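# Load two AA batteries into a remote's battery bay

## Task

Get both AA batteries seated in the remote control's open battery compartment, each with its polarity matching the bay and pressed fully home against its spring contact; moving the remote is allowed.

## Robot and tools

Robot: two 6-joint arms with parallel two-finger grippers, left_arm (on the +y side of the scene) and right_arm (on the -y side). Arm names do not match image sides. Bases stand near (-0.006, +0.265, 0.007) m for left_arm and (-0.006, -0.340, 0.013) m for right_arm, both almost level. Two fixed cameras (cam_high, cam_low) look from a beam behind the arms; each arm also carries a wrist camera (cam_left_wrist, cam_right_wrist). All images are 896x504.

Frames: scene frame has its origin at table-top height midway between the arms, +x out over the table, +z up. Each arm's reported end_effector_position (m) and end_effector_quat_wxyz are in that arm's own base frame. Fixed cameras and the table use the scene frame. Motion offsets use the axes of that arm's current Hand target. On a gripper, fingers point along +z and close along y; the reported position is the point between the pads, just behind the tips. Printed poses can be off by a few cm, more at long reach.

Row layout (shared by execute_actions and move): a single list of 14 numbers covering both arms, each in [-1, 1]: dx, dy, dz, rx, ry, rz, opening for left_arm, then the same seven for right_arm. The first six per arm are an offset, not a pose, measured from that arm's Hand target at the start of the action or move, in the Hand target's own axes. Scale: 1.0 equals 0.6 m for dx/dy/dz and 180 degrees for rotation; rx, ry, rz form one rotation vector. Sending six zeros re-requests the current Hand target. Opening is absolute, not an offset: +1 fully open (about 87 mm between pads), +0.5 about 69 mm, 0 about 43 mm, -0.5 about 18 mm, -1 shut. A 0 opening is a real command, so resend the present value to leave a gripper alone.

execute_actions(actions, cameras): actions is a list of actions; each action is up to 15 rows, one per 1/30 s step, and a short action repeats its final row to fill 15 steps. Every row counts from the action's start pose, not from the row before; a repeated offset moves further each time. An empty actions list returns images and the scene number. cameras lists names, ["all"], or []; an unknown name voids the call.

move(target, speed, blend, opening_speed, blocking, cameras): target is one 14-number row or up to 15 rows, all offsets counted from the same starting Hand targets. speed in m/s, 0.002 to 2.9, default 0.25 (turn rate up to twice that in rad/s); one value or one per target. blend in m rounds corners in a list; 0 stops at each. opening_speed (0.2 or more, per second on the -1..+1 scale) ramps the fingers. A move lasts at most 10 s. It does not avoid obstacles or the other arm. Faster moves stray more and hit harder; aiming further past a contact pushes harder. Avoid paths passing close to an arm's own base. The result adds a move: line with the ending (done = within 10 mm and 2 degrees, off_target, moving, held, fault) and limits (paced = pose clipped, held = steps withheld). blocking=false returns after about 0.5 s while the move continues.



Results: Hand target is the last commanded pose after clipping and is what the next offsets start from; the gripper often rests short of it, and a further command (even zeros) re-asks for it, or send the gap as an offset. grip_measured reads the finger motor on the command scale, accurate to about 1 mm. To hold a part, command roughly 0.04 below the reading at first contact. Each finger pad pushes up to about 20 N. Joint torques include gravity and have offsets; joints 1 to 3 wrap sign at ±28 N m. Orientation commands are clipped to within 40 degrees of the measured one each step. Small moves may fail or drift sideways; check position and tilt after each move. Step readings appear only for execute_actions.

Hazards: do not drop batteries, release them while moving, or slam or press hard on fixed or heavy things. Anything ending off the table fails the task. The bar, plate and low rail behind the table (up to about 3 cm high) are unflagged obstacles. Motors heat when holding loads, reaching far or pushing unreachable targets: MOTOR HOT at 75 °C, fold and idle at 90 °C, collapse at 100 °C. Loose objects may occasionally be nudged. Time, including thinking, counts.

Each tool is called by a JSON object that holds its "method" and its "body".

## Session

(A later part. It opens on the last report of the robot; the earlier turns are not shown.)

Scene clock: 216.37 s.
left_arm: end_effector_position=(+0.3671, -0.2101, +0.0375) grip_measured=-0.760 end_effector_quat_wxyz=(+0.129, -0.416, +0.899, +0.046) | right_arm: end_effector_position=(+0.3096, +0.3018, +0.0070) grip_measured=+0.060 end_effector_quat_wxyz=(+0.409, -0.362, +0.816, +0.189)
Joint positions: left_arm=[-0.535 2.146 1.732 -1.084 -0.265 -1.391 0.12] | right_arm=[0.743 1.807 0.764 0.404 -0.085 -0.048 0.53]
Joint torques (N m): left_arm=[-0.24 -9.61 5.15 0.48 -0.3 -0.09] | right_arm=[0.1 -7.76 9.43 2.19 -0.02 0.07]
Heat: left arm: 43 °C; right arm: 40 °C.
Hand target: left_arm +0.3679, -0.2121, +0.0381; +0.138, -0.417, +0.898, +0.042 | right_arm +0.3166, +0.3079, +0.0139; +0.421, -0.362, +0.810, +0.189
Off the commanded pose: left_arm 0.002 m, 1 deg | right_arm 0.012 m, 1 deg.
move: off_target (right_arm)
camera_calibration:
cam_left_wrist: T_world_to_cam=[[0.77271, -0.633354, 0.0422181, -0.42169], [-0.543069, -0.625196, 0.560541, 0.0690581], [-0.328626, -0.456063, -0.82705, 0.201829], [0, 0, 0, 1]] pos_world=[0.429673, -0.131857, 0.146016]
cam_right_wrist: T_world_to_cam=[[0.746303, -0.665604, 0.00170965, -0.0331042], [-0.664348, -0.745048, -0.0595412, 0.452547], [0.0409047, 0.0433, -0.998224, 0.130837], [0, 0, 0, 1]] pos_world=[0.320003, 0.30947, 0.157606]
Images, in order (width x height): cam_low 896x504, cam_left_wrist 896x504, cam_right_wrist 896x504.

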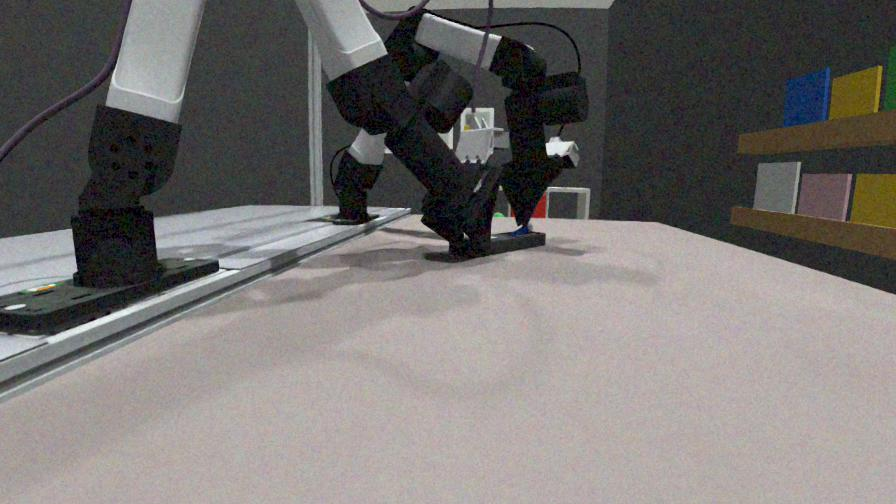

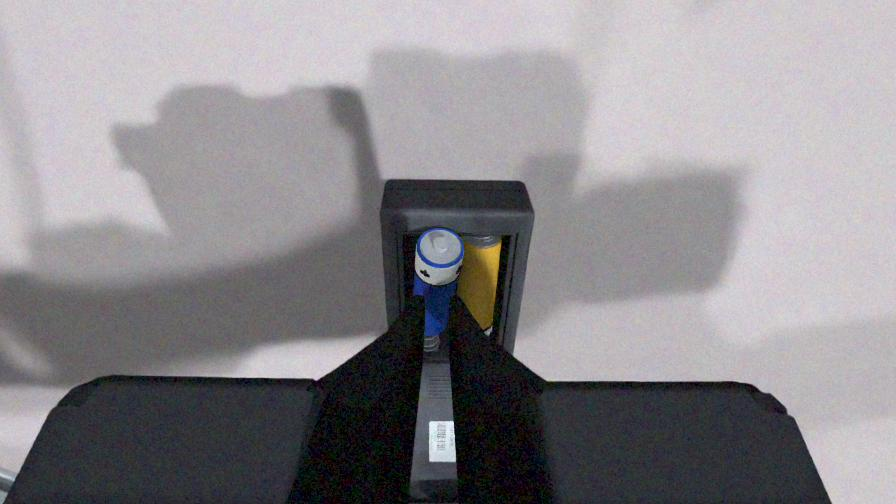

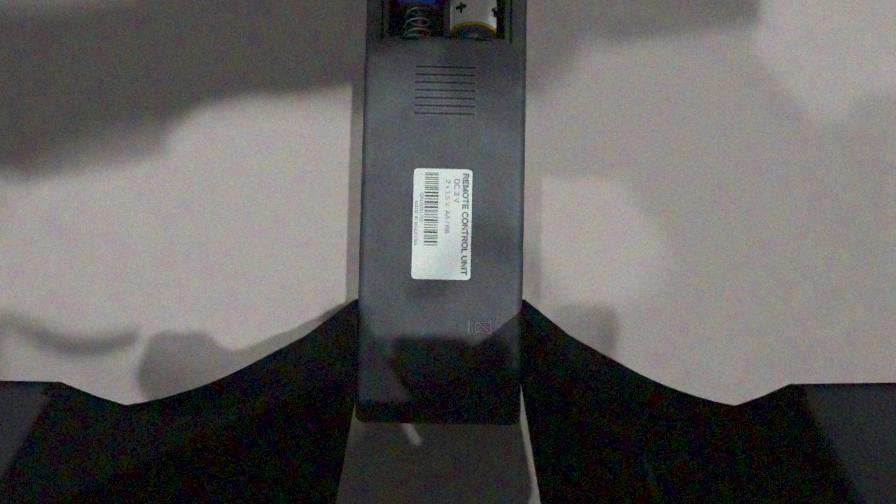

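{"method": "move", "body": {"target": [[0,0,0,0,0,0,-0.45,0,0,0,0,0,0,0],[0,0,0.011,0,0,0,-0.45,0,0,0,0,0,0,0],[0,0,0.011,0,0,0,-0.76,0,0,0,0,0,0,0]], "speed": 0.05, "opening_speed": 0.6, "cameras": ["cam_left_wrist","cam_low","cam_right_wrist"]}}

{"method": "zoom_image", "body": {"camera": "cam_left_wrist", "region": [300, 100, 580, 380]}}

{"method": "zoom_image", "body": {"camera": "cam_low", "region": [440, 160, 600, 280]}}

{"method": "zoom_image", "body": {"camera": "cam_right_wrist", "region": [350, 0, 550, 80]}}

Scene clock: 218.87 s.
left_arm: end_effector_position=(+0.3682, -0.2107, +0.0337) grip_measured=-0.760 end_effector_quat_wxyz=(+0.131, -0.416, +0.899, +0.043) | right_arm: end_effector_position=(+0.3096, +0.3018, +0.0070) grip_measured=+0.060 end_effector_quat_wxyz=(+0.409, -0.362, +0.816, +0.189)
Joint positions: left_arm=[-0.535 2.146 1.716 -1.061 -0.266 -1.391 0.12] | right_arm=[0.743 1.807 0.764 0.404 -0.085 -0.048 0.53]
Joint torques (N m): left_arm=[0.08 -9.1 5.19 0.49 -0.3 -0.02] | right_arm=[0.12 -7.77 9.42 2.19 -0.02 0.07]
Heat: left arm: 44 °C; right arm: 40 °C.
Hand target: left_arm +0.3692, -0.2108, +0.0317; +0.137, -0.417, +0.898, +0.042 | right_arm +0.3166, +0.3079, +0.0139; +0.421, -0.362, +0.810, +0.189
Off the commanded pose: left_arm 0.002 m, 1 deg | right_arm 0.012 m, 1 deg.
move: off_target (right_arm)
camera_calibration:
cam_left_wrist: T_world_to_cam=[[0.772413, -0.633172, 0.0497133, -0.422876], [-0.546826, -0.623178, 0.559133, 0.0733124], [-0.323047, -0.459066, -0.827586, 0.196078], [0, 0, 0, 1]] pos_world=[0.430066, -0.132054, 0.142303]
cam_right_wrist: T_world_to_cam=[[0.746303, -0.665604, 0.00170965, -0.0331042], [-0.664348, -0.745048, -0.0595412, 0.452547], [0.0409047, 0.0433, -0.998224, 0.130837], [0, 0, 0, 1]] pos_world=[0.320003, 0.30947, 0.157606]
Images, in order (width x height): cam_low 896x504, cam_left_wrist 896x504, cam_right_wrist 896x504.

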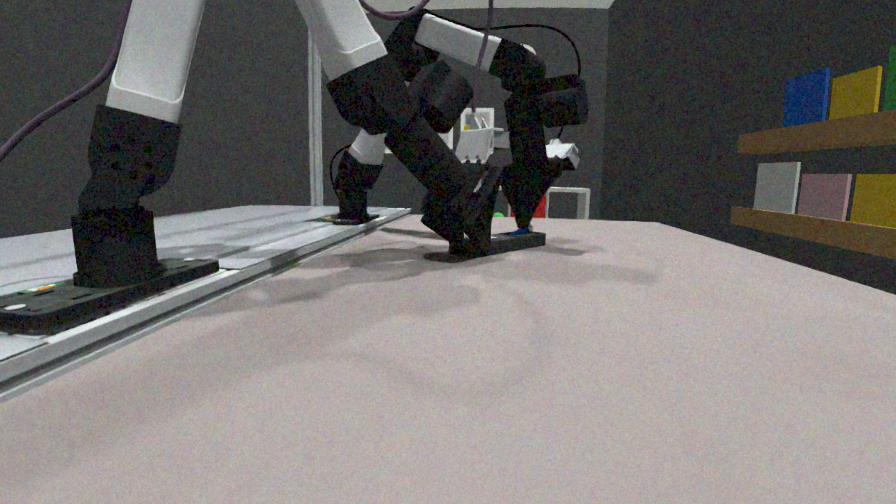

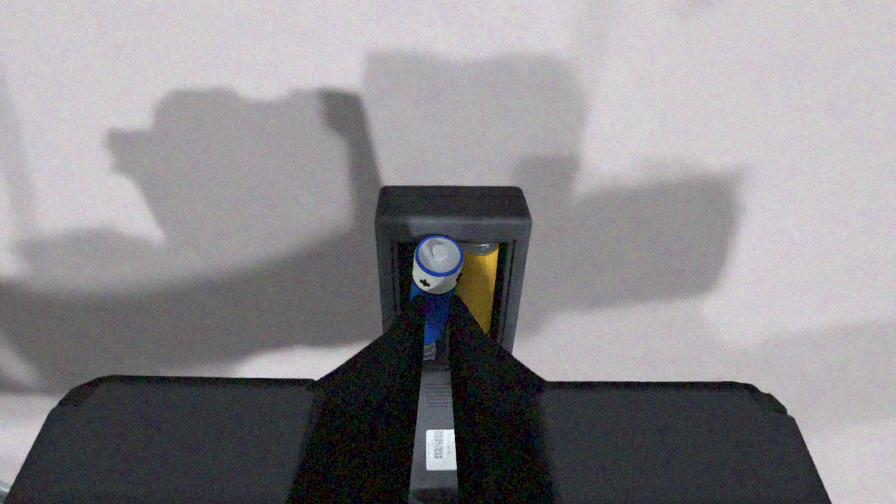

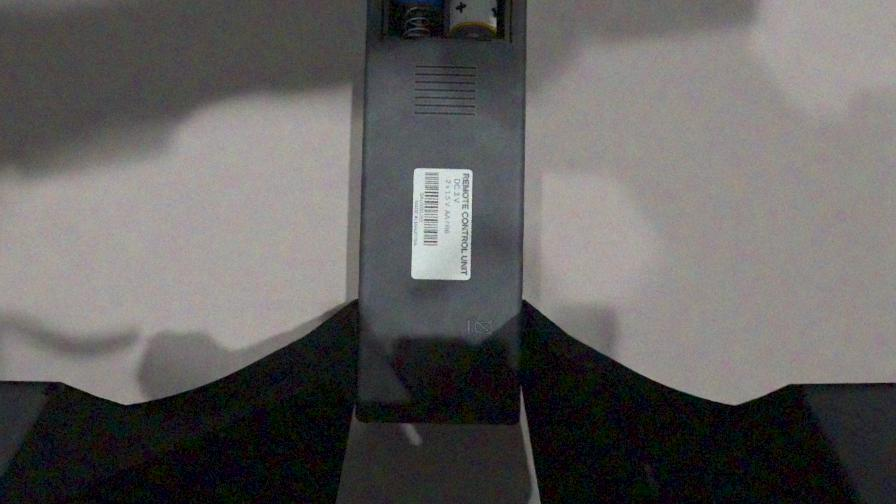

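Scaled by 1.800 from the camera's 896x504 image, which has a finer 1280x720 frame.

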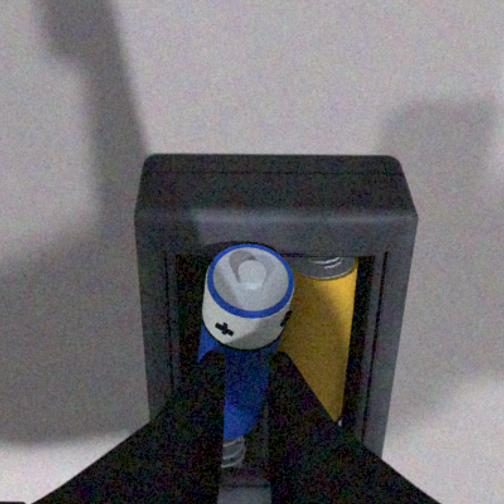

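Scaled by 3.150 from the camera's 896x504 image, which has a finer 1280x720 frame.

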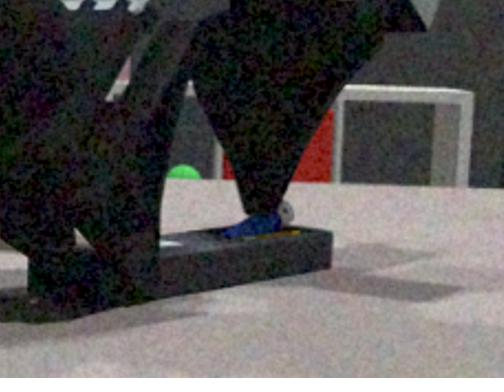

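Scaled by 2.520 from the camera's 896x504 image, which has a finer 1280x720 frame.

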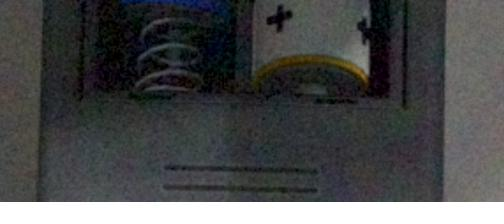

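{"method": "move", "body": {"target": [[0,0,0,0,0,0,-0.45,0,0,0,0,0,0,0],[0,0,0.011,0,-0.02,0,-0.45,0,0,0,0,0,0,0],[0,0,0.011,0,-0.02,0,-0.74,0,0,0,0,0,0,0]], "speed": 0.05, "opening_speed": 0.6, "cameras": ["cam_left_wrist","cam_low","cam_right_wrist"]}}

{"method": "zoom_image", "body": {"camera": "cam_left_wrist", "region": [300, 100, 580, 380]}}

{"method": "zoom_image", "body": {"camera": "cam_low", "region": [440, 160, 600, 280]}}

{"method": "zoom_image", "body": {"camera": "cam_right_wrist", "region": [350, 0, 550, 80]}}

Scene clock: 221.67 s.
left_arm: end_effector_position=(+0.3703, -0.2079, +0.0273) grip_measured=-0.614 end_effector_quat_wxyz=(+0.159, -0.414, +0.894, +0.057) | right_arm: end_effector_position=(+0.3097, +0.3018, +0.0070) grip_measured=+0.060 end_effector_quat_wxyz=(+0.409, -0.361, +0.816, +0.188)
Joint positions: left_arm=[-0.554 2.146 1.687 -1.028 -0.329 -1.407 0.193] | right_arm=[0.743 1.807 0.764 0.404 -0.085 -0.048 0.53]
Joint torques (N m): left_arm=[-0.25 -9.07 5.18 0.5 -0.33 -0.08] | right_arm=[0.12 -7.77 9.42 2.19 -0.02 0.08]
Heat: left arm: 44 °C; right arm: 40 °C.
Hand target: left_arm +0.3705, -0.2096, +0.0254; +0.166, -0.415, +0.893, +0.055 | right_arm +0.3167, +0.3078, +0.0139; +0.421, -0.362, +0.810, +0.188
Off the commanded pose: left_arm 0.003 m, 1 deg | right_arm 0.011 m, 1 deg.
move: off_target (right_arm)
camera_calibration:
cam_left_wrist: T_world_to_cam=[[0.771612, -0.634184, 0.0492588, -0.422257], [-0.566631, -0.650098, 0.506263, 0.082961], [-0.289041, -0.41855, -0.860971, 0.189585], [0, 0, 0, 1]] pos_world=[0.427624, -0.134505, 0.142027]
cam_right_wrist: T_world_to_cam=[[0.746099, -0.665832, 0.00206471, -0.0331638], [-0.664547, -0.744844, -0.0598715, 0.452596], [0.0414022, 0.043298, -0.998204, 0.130775], [0, 0, 0, 1]] pos_world=[0.3201, 0.30937, 0.157706]
Images, in order (width x height): cam_low 896x504, cam_left_wrist 896x504, cam_right_wrist 896x504.

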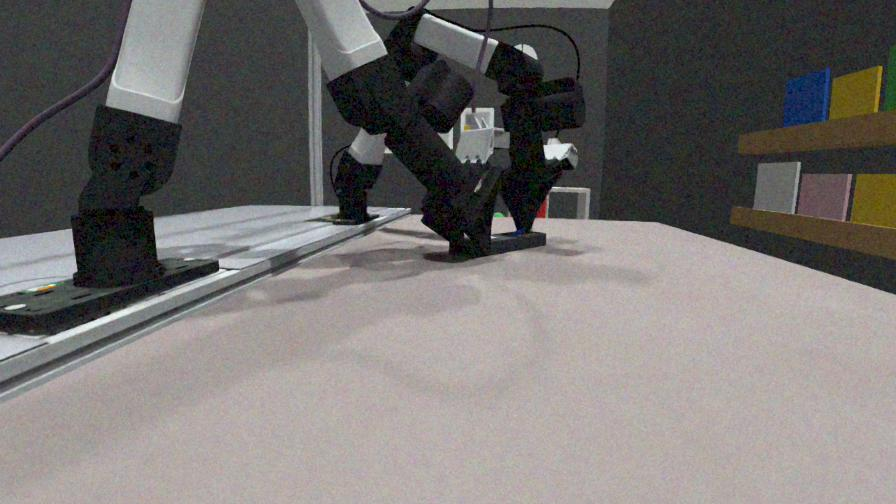

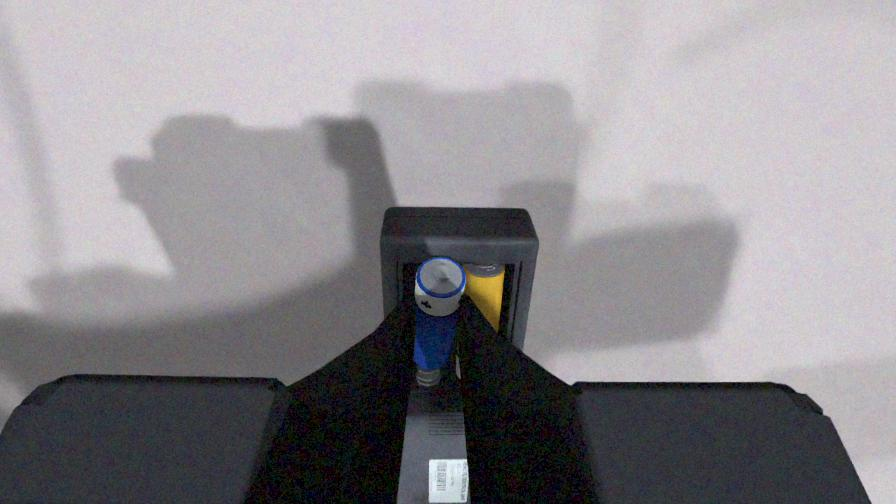

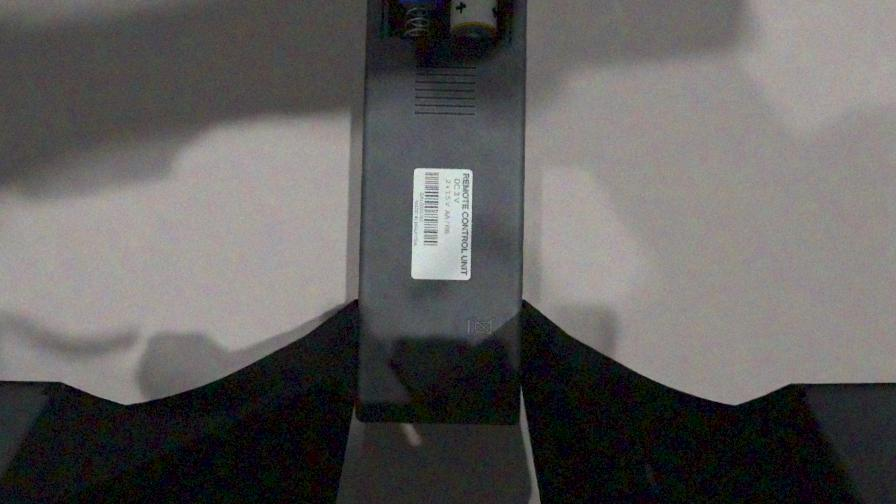

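Scaled by 1.800 from the camera's 896x504 image, which has a finer 1280x720 frame.

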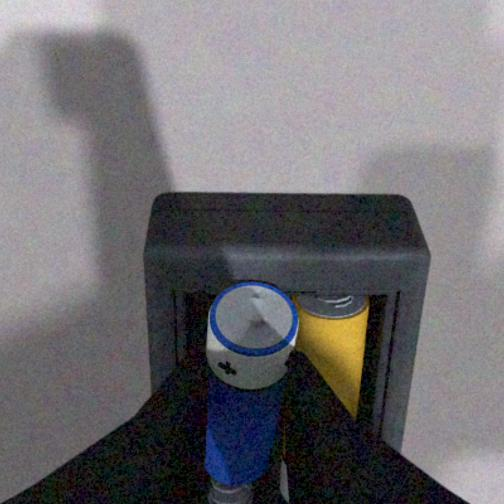

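Scaled by 3.150 from the camera's 896x504 image, which has a finer 1280x720 frame.

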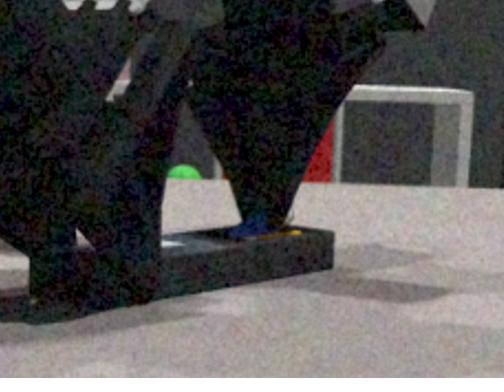

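Scaled by 2.520 from the camera's 896x504 image, which has a finer 1280x720 frame.

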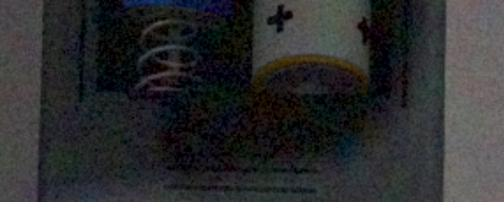

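{"method": "move", "body": {"target": [[0,0,0,0,0,0,-0.4,0,0,0,0,0,0,0],[0,0,-0.03,0,0,0,-0.4,0,0,0,0,0,0,0],[0,0,-0.004,0,0,0,-0.4,0,0,0,0,0,0,0],[0,0,-0.004,0,0,0,-0.74,0,0,0,0,0,0,0]], "speed": 0.06, "opening_speed": 0.6, "cameras": ["cam_left_wrist","cam_low"]}}

{"method": "zoom_image", "body": {"camera": "cam_left_wrist", "region": [300, 100, 580, 380]}}

Scene clock: 224.63 s.
left_arm: end_effector_position=(+0.3661, -0.2115, +0.0273) grip_measured=-0.636 end_effector_quat_wxyz=(+0.159, -0.414, +0.895, +0.059) | right_arm: end_effector_position=(+0.3098, +0.3018, +0.0071) grip_measured=+0.060 end_effector_quat_wxyz=(+0.410, -0.361, +0.816, +0.188)
Joint positions: left_arm=[-0.567 2.146 1.687 -1.038 -0.333 -1.421 0.182] | right_arm=[0.743 1.807 0.764 0.405 -0.084 -0.048 0.53]
Joint torques (N m): left_arm=[0.62 -9.24 5.63 0.5 -0.31 0.05] | right_arm=[0.1 -7.76 9.4 2.18 -0.02 0.07]
Heat: left arm: 44 °C; right arm: 40 °C.
Hand target: left_arm +0.3699, -0.2102, +0.0276; +0.166, -0.415, +0.893, +0.055 | right_arm +0.3167, +0.3079, +0.0139; +0.421, -0.362, +0.810, +0.188
Off the commanded pose: left_arm 0.004 m, 1 deg | right_arm 0.011 m, 1 deg.
move: off_target (right_arm)
camera_calibration:
cam_left_wrist: T_world_to_cam=[[0.771419, -0.63481, 0.0439287, -0.421251], [-0.565439, -0.65218, 0.504915, 0.077368], [-0.291876, -0.41434, -0.86205, 0.188848], [0, 0, 0, 1]] pos_world=[0.423828, -0.138709, 0.142237]
Images, in order (width x height): cam_low 896x504, cam_left_wrist 896x504.

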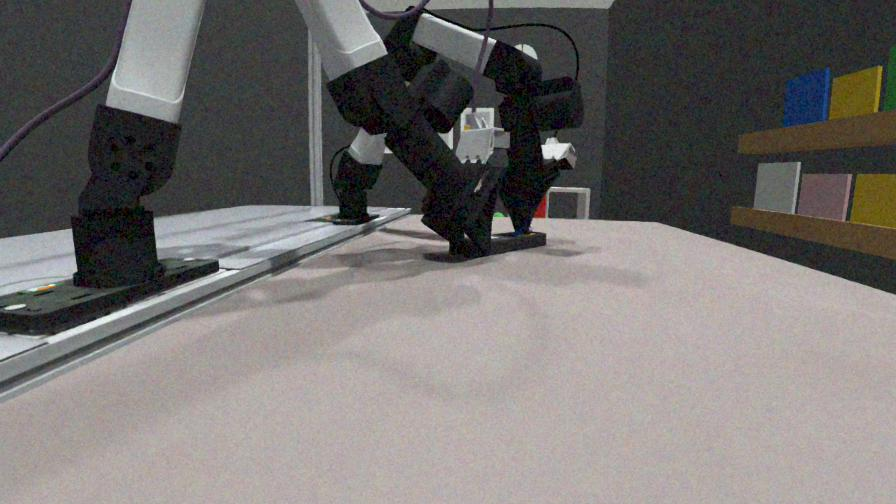

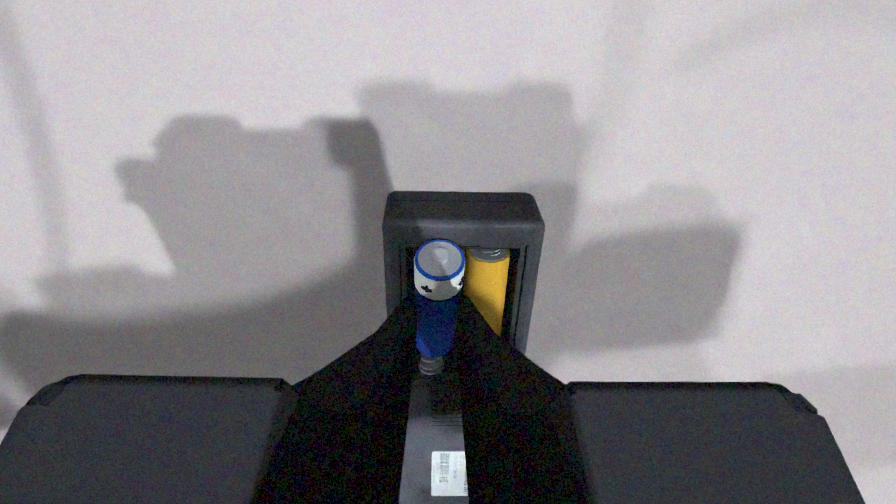

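Scaled by 1.800 from the camera's 896x504 image, which has a finer 1280x720 frame.

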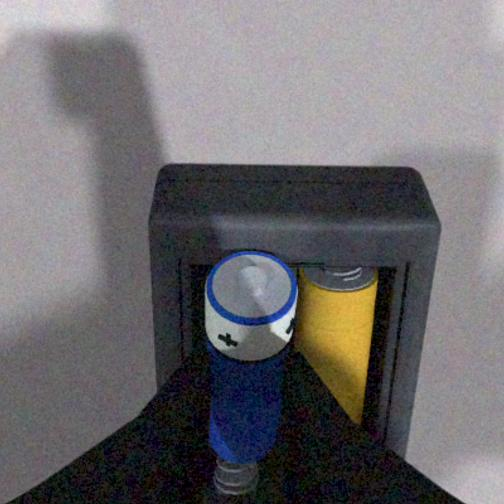

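{"method": "move", "body": {"target": [0.035,0,0.006,0,0,0,-0.76,0,0,0,0,0,0,0], "speed": 0.05, "cameras": ["cam_left_wrist","cam_right_wrist"]}}

{"method": "zoom_image", "body": {"camera": "cam_left_wrist", "region": [300, 100, 580, 380]}}

{"method": "zoom_image", "body": {"camera": "cam_right_wrist", "region": [350, 0, 550, 80]}}

Scene clock: 225.60 s.
left_arm: end_effector_position=(+0.3647, -0.2130, +0.0260) grip_measured=-0.636 end_effector_quat_wxyz=(+0.177, -0.413, +0.891, +0.069) | right_arm: end_effector_position=(+0.3098, +0.3018, +0.0071) grip_measured=+0.060 end_effector_quat_wxyz=(+0.410, -0.361, +0.816, +0.188)
Joint positions: left_arm=[-0.591 2.146 1.678 -1.034 -0.377 -1.446 0.182] | right_arm=[0.743 1.807 0.764 0.405 -0.084 -0.048 0.53]
Joint torques (N m): left_arm=[-0.91 -8.62 3.7 0.66 0.06 -0.21] | right_arm=[0.12 -7.77 9.42 2.18 -0.02 0.07]
Heat: left arm: 44 °C; right arm: 40 °C.
Hand target: left_arm +0.3583, -0.2245, +0.0171; +0.166, -0.415, +0.893, +0.055 | right_arm +0.3167, +0.3079, +0.0139; +0.421, -0.362, +0.810, +0.188
Off the commanded pose: left_arm 0.016 m, 2 deg | right_arm 0.011 m, 1 deg.
move: off_target (left_arm, right_arm)
camera_calibration:
cam_left_wrist: T_world_to_cam=[[0.772284, -0.633849, 0.0425809, -0.421067], [-0.575995, -0.670369, 0.467797, 0.0771843], [-0.267968, -0.385799, -0.882809, 0.184558], [0, 0, 0, 1]] pos_world=[0.419096, -0.143948, 0.144752]
cam_right_wrist: T_world_to_cam=[[0.745651, -0.666332, 0.00253829, -0.0329382], [-0.665012, -0.744403, -0.0601926, 0.452664], [0.0419977, 0.0431947, -0.998184, 0.130713], [0, 0, 0, 1]] pos_world=[0.320097, 0.30937, 0.157806]
Images, in order (width x height): cam_left_wrist 896x504, cam_right_wrist 896x504.

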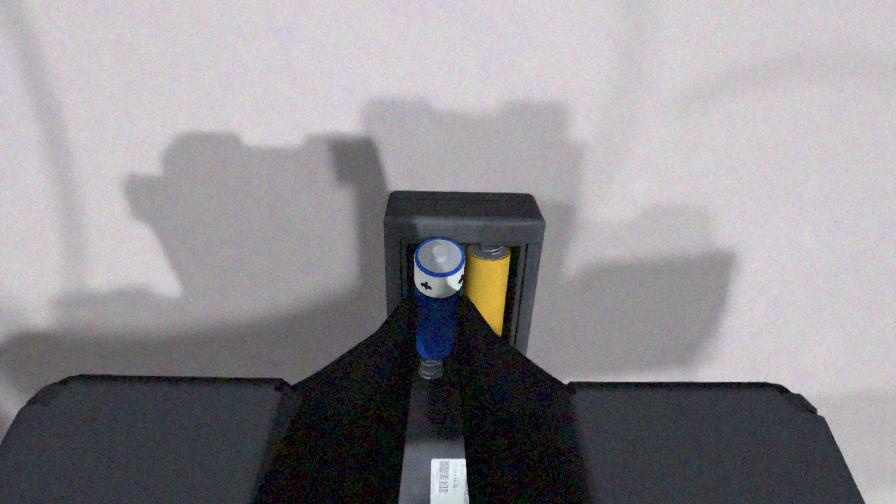

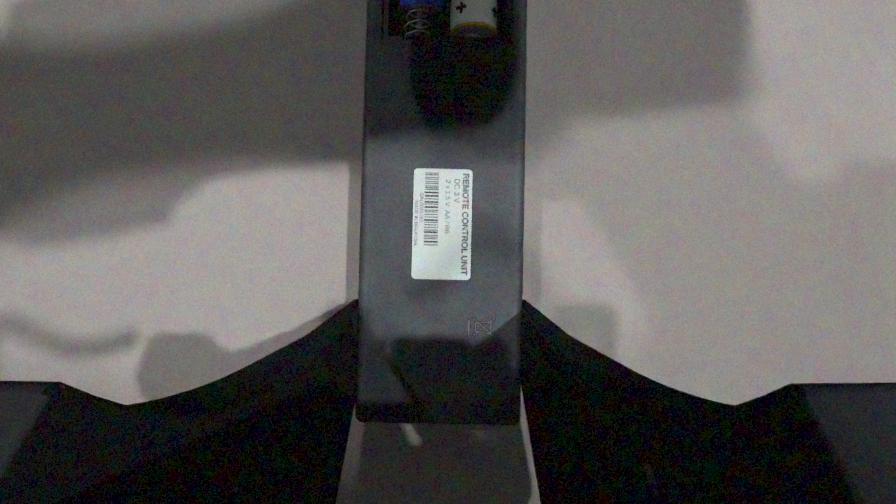

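Scaled by 1.800 from the camera's 896x504 image, which has a finer 1280x720 frame.

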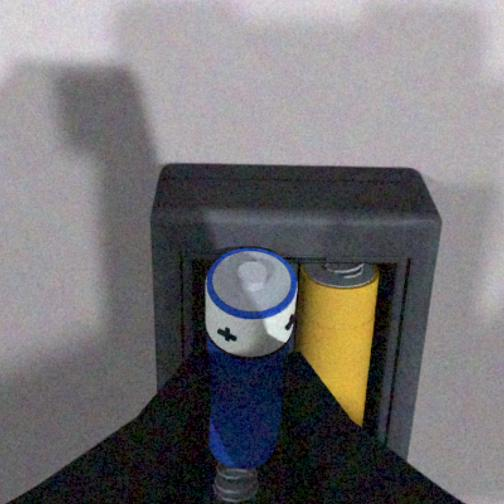

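Scaled by 2.520 from the camera's 896x504 image, which has a finer 1280x720 frame.

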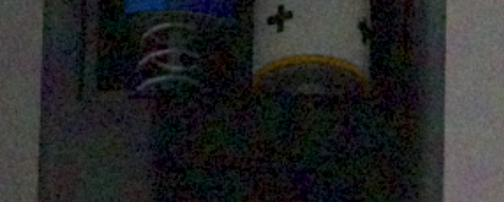

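{"method": "move", "body": {"target": [[0.03,0,-0.005,0,0.02,0,-0.76,0,0,0,0,0,0,0],[0.06,0,-0.01,0,0.04,0,-0.76,0,0,0,0,0,0,0]], "speed": 0.05, "cameras": ["cam_left_wrist","cam_right_wrist","cam_low"]}}

{"method": "zoom_image", "body": {"camera": "cam_left_wrist", "region": [300, 100, 580, 380]}}

{"method": "zoom_image", "body": {"camera": "cam_right_wrist", "region": [350, 0, 550, 80]}}

Scene clock: 227.47 s.
left_arm: end_effector_position=(+0.3624, -0.2160, +0.0254) grip_measured=-0.640 end_effector_quat_wxyz=(+0.173, -0.421, +0.888, +0.067) | right_arm: end_effector_position=(+0.3098, +0.3018, +0.0071) grip_measured=+0.060 end_effector_quat_wxyz=(+0.410, -0.361, +0.816, +0.188)
Joint positions: left_arm=[-0.595 2.146 1.677 -1.038 -0.368 -1.47 0.18] | right_arm=[0.743 1.807 0.764 0.405 -0.084 -0.048 0.53]
Joint torques (N m): left_arm=[-2.89 -8.16 3.51 0.48 1.04 -0.34] | right_arm=[0.1 -7.76 9.42 2.18 -0.02 0.08]
Heat: left arm: 44 °C; right arm: 40 °C.
Hand target: left_arm +0.3352, -0.2520, +0.0105; +0.109, -0.418, +0.901, +0.029 | right_arm +0.3167, +0.3079, +0.0139; +0.421, -0.362, +0.810, +0.188
Off the commanded pose: left_arm 0.047 m, 9 deg | right_arm 0.011 m, 1 deg.
move: off_target (left_arm, right_arm)
camera_calibration:
cam_left_wrist: T_world_to_cam=[[0.782932, -0.620311, 0.0472451, -0.422243], [-0.56339, -0.674779, 0.476723, 0.0683919], [-0.263836, -0.399859, -0.877783, 0.177602], [0, 0, 0, 1]] pos_world=[0.415977, -0.144757, 0.143241]
cam_right_wrist: T_world_to_cam=[[0.745651, -0.666332, 0.00253829, -0.0329382], [-0.665012, -0.744403, -0.0601926, 0.452664], [0.0419977, 0.0431947, -0.998184, 0.130713], [0, 0, 0, 1]] pos_world=[0.320097, 0.30937, 0.157806]
Images, in order (width x height): cam_low 896x504, cam_left_wrist 896x504, cam_right_wrist 896x504.

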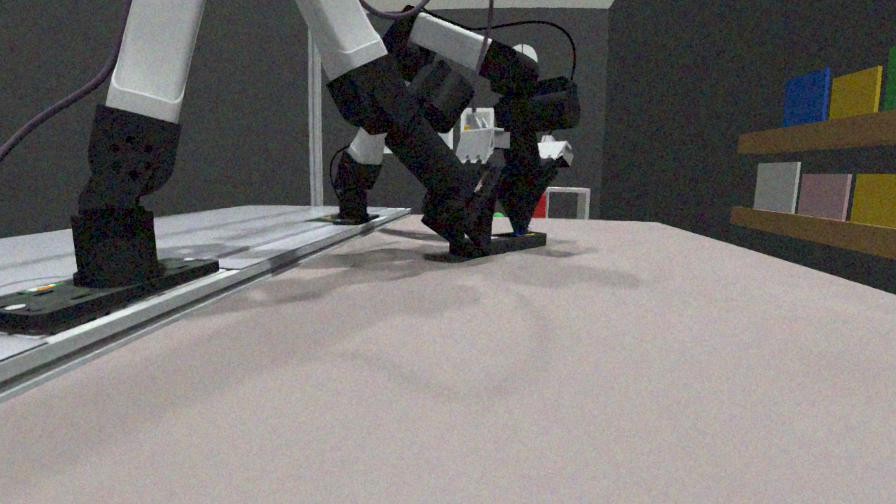

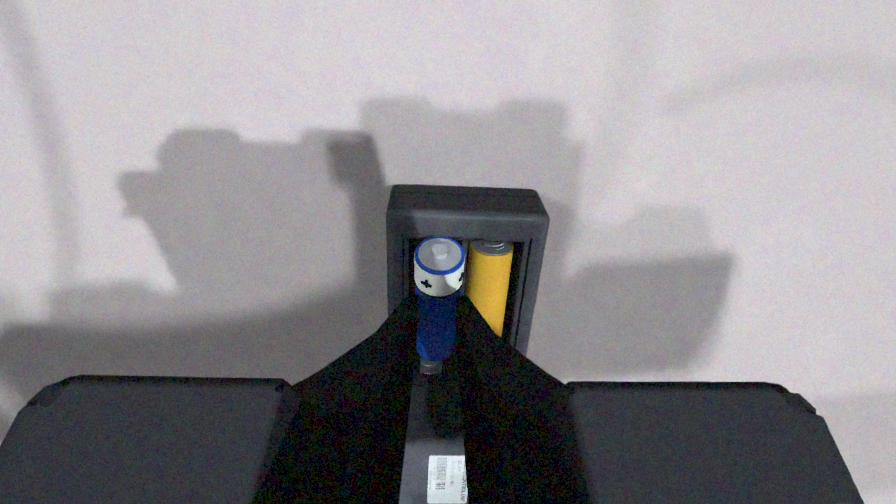

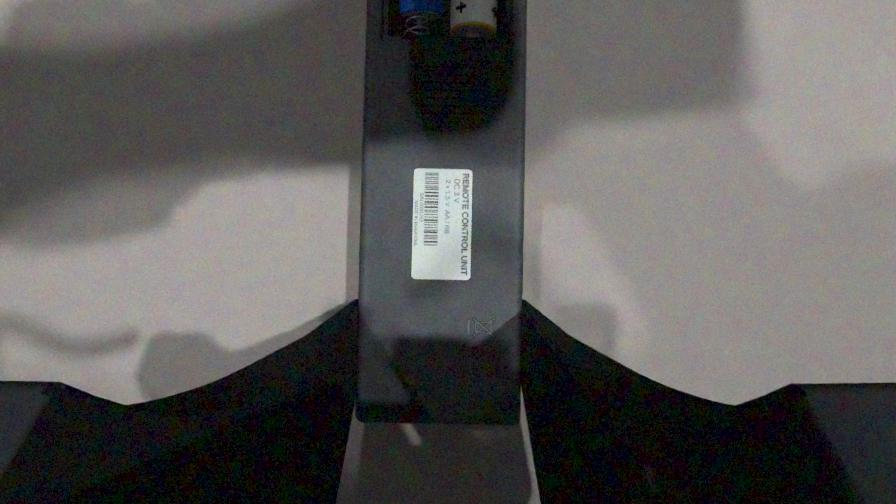

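Scaled by 1.800 from the camera's 896x504 image, which has a finer 1280x720 frame.

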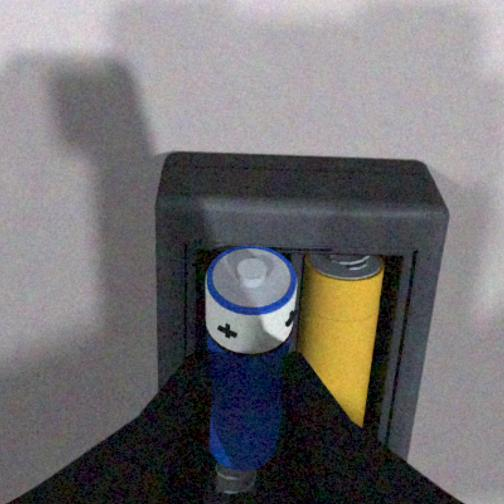

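Scaled by 2.520 from the camera's 896x504 image, which has a finer 1280x720 frame.

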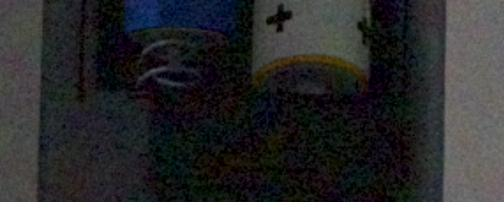

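{"method": "move", "body": {"target": [0.045,0,-0.006,0,0,0,-0.78,0,0,0,0,0,0,0], "speed": 0.05, "cameras": ["cam_left_wrist","cam_right_wrist","cam_low"]}}

{"method": "zoom_image", "body": {"camera": "cam_left_wrist", "region": [300, 100, 580, 380]}}

{"method": "zoom_image", "body": {"camera": "cam_right_wrist", "region": [350, 0, 550, 80]}}

Scene clock: 228.13 s.
left_arm: end_effector_position=(+0.3634, -0.2139, +0.0257) grip_measured=-0.640 end_effector_quat_wxyz=(+0.177, -0.421, +0.887, +0.070) | right_arm: end_effector_position=(+0.3098, +0.3018, +0.0071) grip_measured=+0.060 end_effector_quat_wxyz=(+0.410, -0.361, +0.816, +0.188)
Joint positions: left_arm=[-0.594 2.146 1.677 -1.039 -0.378 -1.468 0.18] | right_arm=[0.743 1.807 0.764 0.405 -0.084 -0.048 0.53]
Joint torques (N m): left_arm=[0.17 -8.84 6.34 0.27 -0.17 -0.02] | right_arm=[0.12 -7.76 9.42 2.18 -0.02 0.07]
Heat: left arm: 44 °C; right arm: 40 °C.
Hand target: left_arm +0.3622, -0.2161, +0.0254; +0.173, -0.422, +0.888, +0.067 (not the last commanded pose) | right_arm +0.3167, +0.3079, +0.0139; +0.421, -0.362, +0.810, +0.188
Off the commanded pose: left_arm 0.077 m, 9 deg | right_arm 0.011 m, 1 deg.
move: held (left_arm; a check stopped the path), off_target (right_arm); limits=held
pose unreachable (left arm): on one or more control steps of this call, first in action 0 (counted from 0), this arm could not follow its commanded pose, so it was not sent that pose on those steps. It may still have moved: this result reports where it is.
cause: moving toward the commanded pose would bring a part of the arm too close to another arm (this arm's wrist (the part past joint 5) and the right arm's wrist camera, at the place that arm is still heading or pushing toward).
pose unreachable (right arm): on one or more control steps of this call, first in action 0 (counted from 0), this arm could not follow its commanded pose, so it was not sent that pose on those steps. It may still have moved: this result reports where it is.
cause: moving toward the commanded pose would bring a part of the arm too close to another arm (this arm's wrist camera and the left arm's wrist (the part past joint 5), at the place that arm was heading or pushing toward when its own hold began).
camera_calibration:
cam_left_wrist: T_world_to_cam=[[0.782726, -0.620766, 0.0446027, -0.421672], [-0.565404, -0.679306, 0.467827, 0.0702363], [-0.260112, -0.391399, -0.882694, 0.179563], [0, 0, 0, 1]] pos_world=[0.416472, -0.143767, 0.144449]
cam_right_wrist: T_world_to_cam=[[0.745651, -0.666332, 0.00253829, -0.0329382], [-0.665012, -0.744403, -0.0601926, 0.452664], [0.0419977, 0.0431947, -0.998184, 0.130713], [0, 0, 0, 1]] pos_world=[0.320097, 0.30937, 0.157806]
Images, in order (width x height): cam_low 896x504, cam_left_wrist 896x504, cam_right_wrist 896x504.

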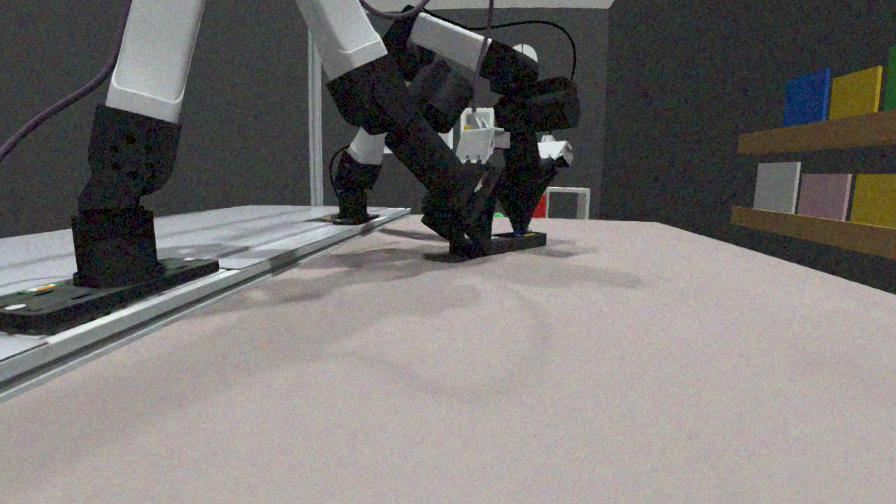

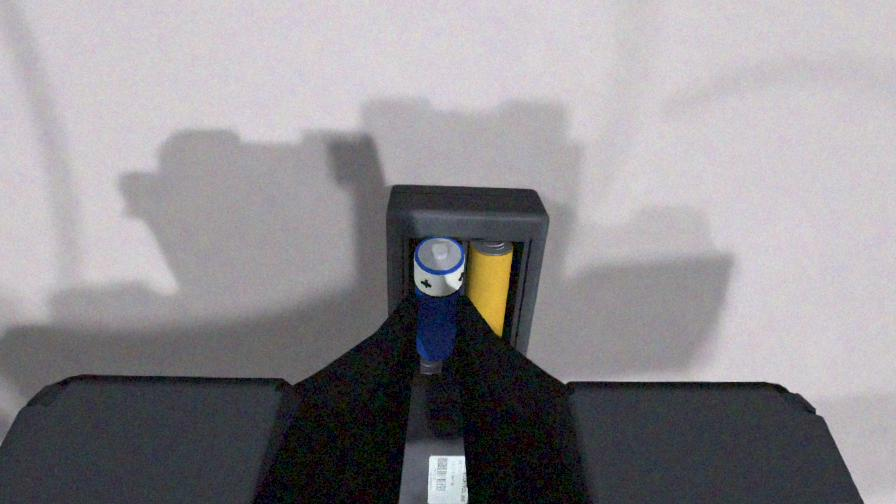

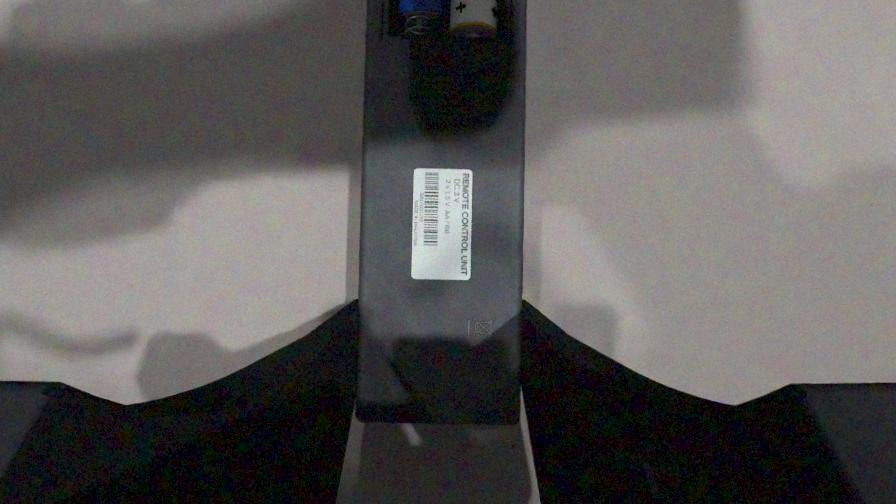

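Scaled by 1.800 from the camera's 896x504 image, which has a finer 1280x720 frame.

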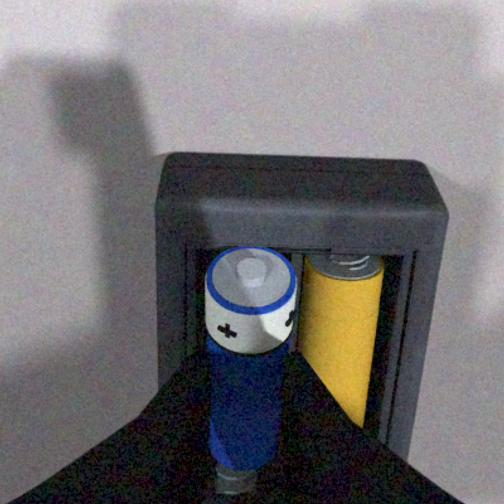

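Scaled by 2.520 from the camera's 896x504 image, which has a finer 1280x720 frame.

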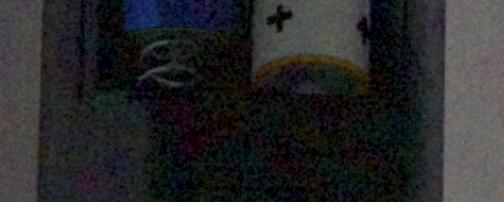

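{"method": "move", "body": {"target": [[0.02,0,0.01,0,0.05,0,-0.78,0,0,0,0,0,0,0],[0.05,0,0.01,0,0.08,0,-0.78,0,0,0,0,0,0,0]], "speed": 0.05, "blend": 0.01, "cameras": ["cam_left_wrist","cam_right_wrist","cam_low"]}}

{"method": "zoom_image", "body": {"camera": "cam_left_wrist", "region": [300, 100, 580, 380]}}

{"method": "zoom_image", "body": {"camera": "cam_right_wrist", "region": [350, 0, 550, 80]}}

Scene clock: 231.17 s.
left_arm: end_effector_position=(+0.3622, -0.2147, +0.0246) grip_measured=-0.640 end_effector_quat_wxyz=(+0.114, -0.431, +0.895, +0.034) | right_arm: end_effector_position=(+0.3098, +0.3018, +0.0071) grip_measured=+0.060 end_effector_quat_wxyz=(+0.410, -0.361, +0.816, +0.188)
Joint positions: left_arm=[-0.534 2.144 1.678 -1.033 -0.228 -1.423 0.18] | right_arm=[0.743 1.807 0.764 0.405 -0.084 -0.048 0.53]
Joint torques (N m): left_arm=[-0.84 -6.57 5.03 0.44 0.81 -0.08] | right_arm=[0.1 -7.76 9.42 2.18 -0.02 0.07]
Heat: left arm: 44 °C; right arm: 40 °C.
Hand target: left_arm +0.3462, -0.2362, +0.0089; +0.060, -0.427, +0.902, +0.013 | right_arm +0.3167, +0.3079, +0.0139; +0.421, -0.362, +0.810, +0.188
Off the commanded pose: left_arm 0.031 m, 7 deg | right_arm 0.011 m, 1 deg.
move: off_target (left_arm, right_arm)
camera_calibration:
cam_left_wrist: T_world_to_cam=[[0.791459, -0.608852, 0.053776, -0.421976], [-0.516641, -0.619379, 0.591144, 0.0617428], [-0.326612, -0.495649, -0.804771, 0.177797], [0, 0, 0, 1]] pos_world=[0.423946, -0.130554, 0.129279]
cam_right_wrist: T_world_to_cam=[[0.745651, -0.666332, 0.00253829, -0.0329382], [-0.665012, -0.744403, -0.0601926, 0.452664], [0.0419977, 0.0431947, -0.998184, 0.130713], [0, 0, 0, 1]] pos_world=[0.320097, 0.30937, 0.157806]
Images, in order (width x height): cam_low 896x504, cam_left_wrist 896x504, cam_right_wrist 896x504.

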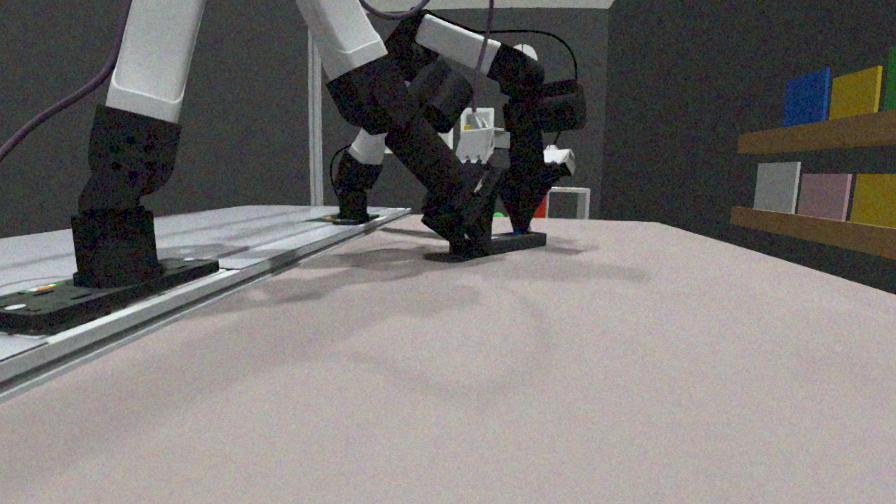

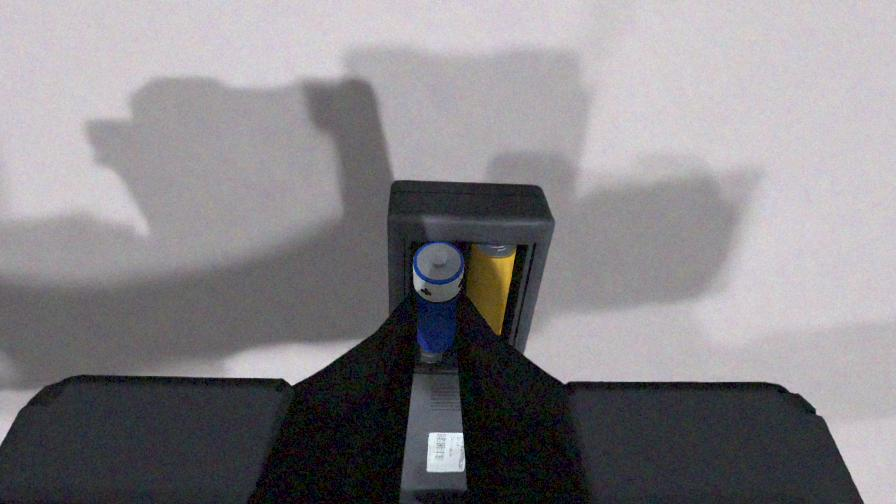

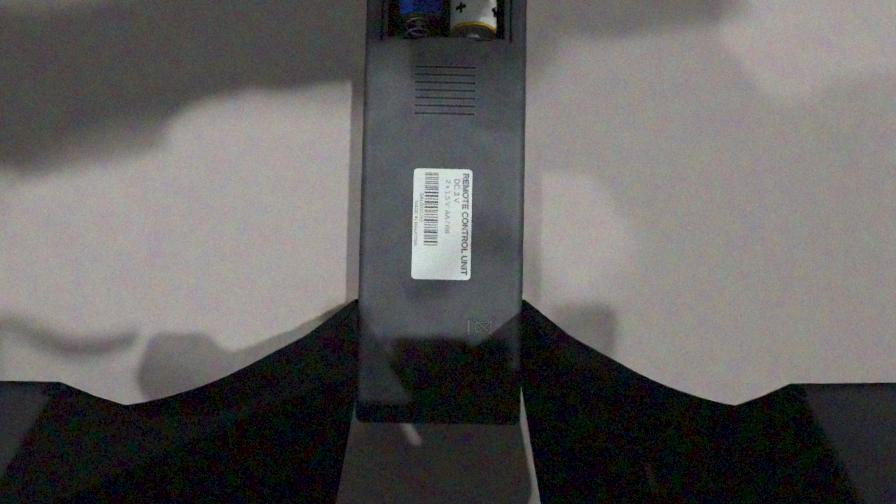

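Scaled by 1.800 from the camera's 896x504 image, which has a finer 1280x720 frame.

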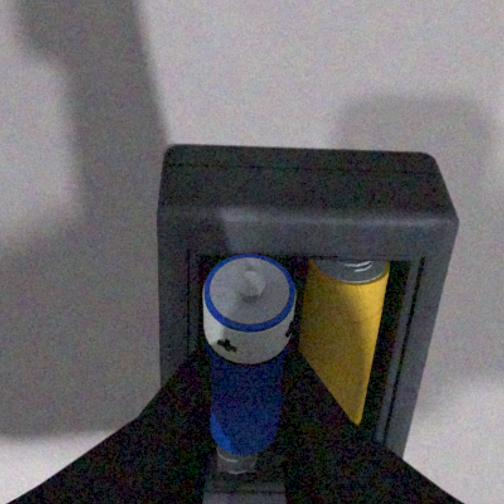

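Scaled by 2.520 from the camera's 896x504 image, which has a finer 1280x720 frame.

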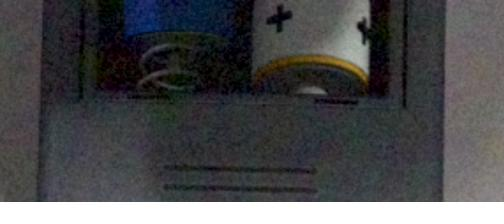

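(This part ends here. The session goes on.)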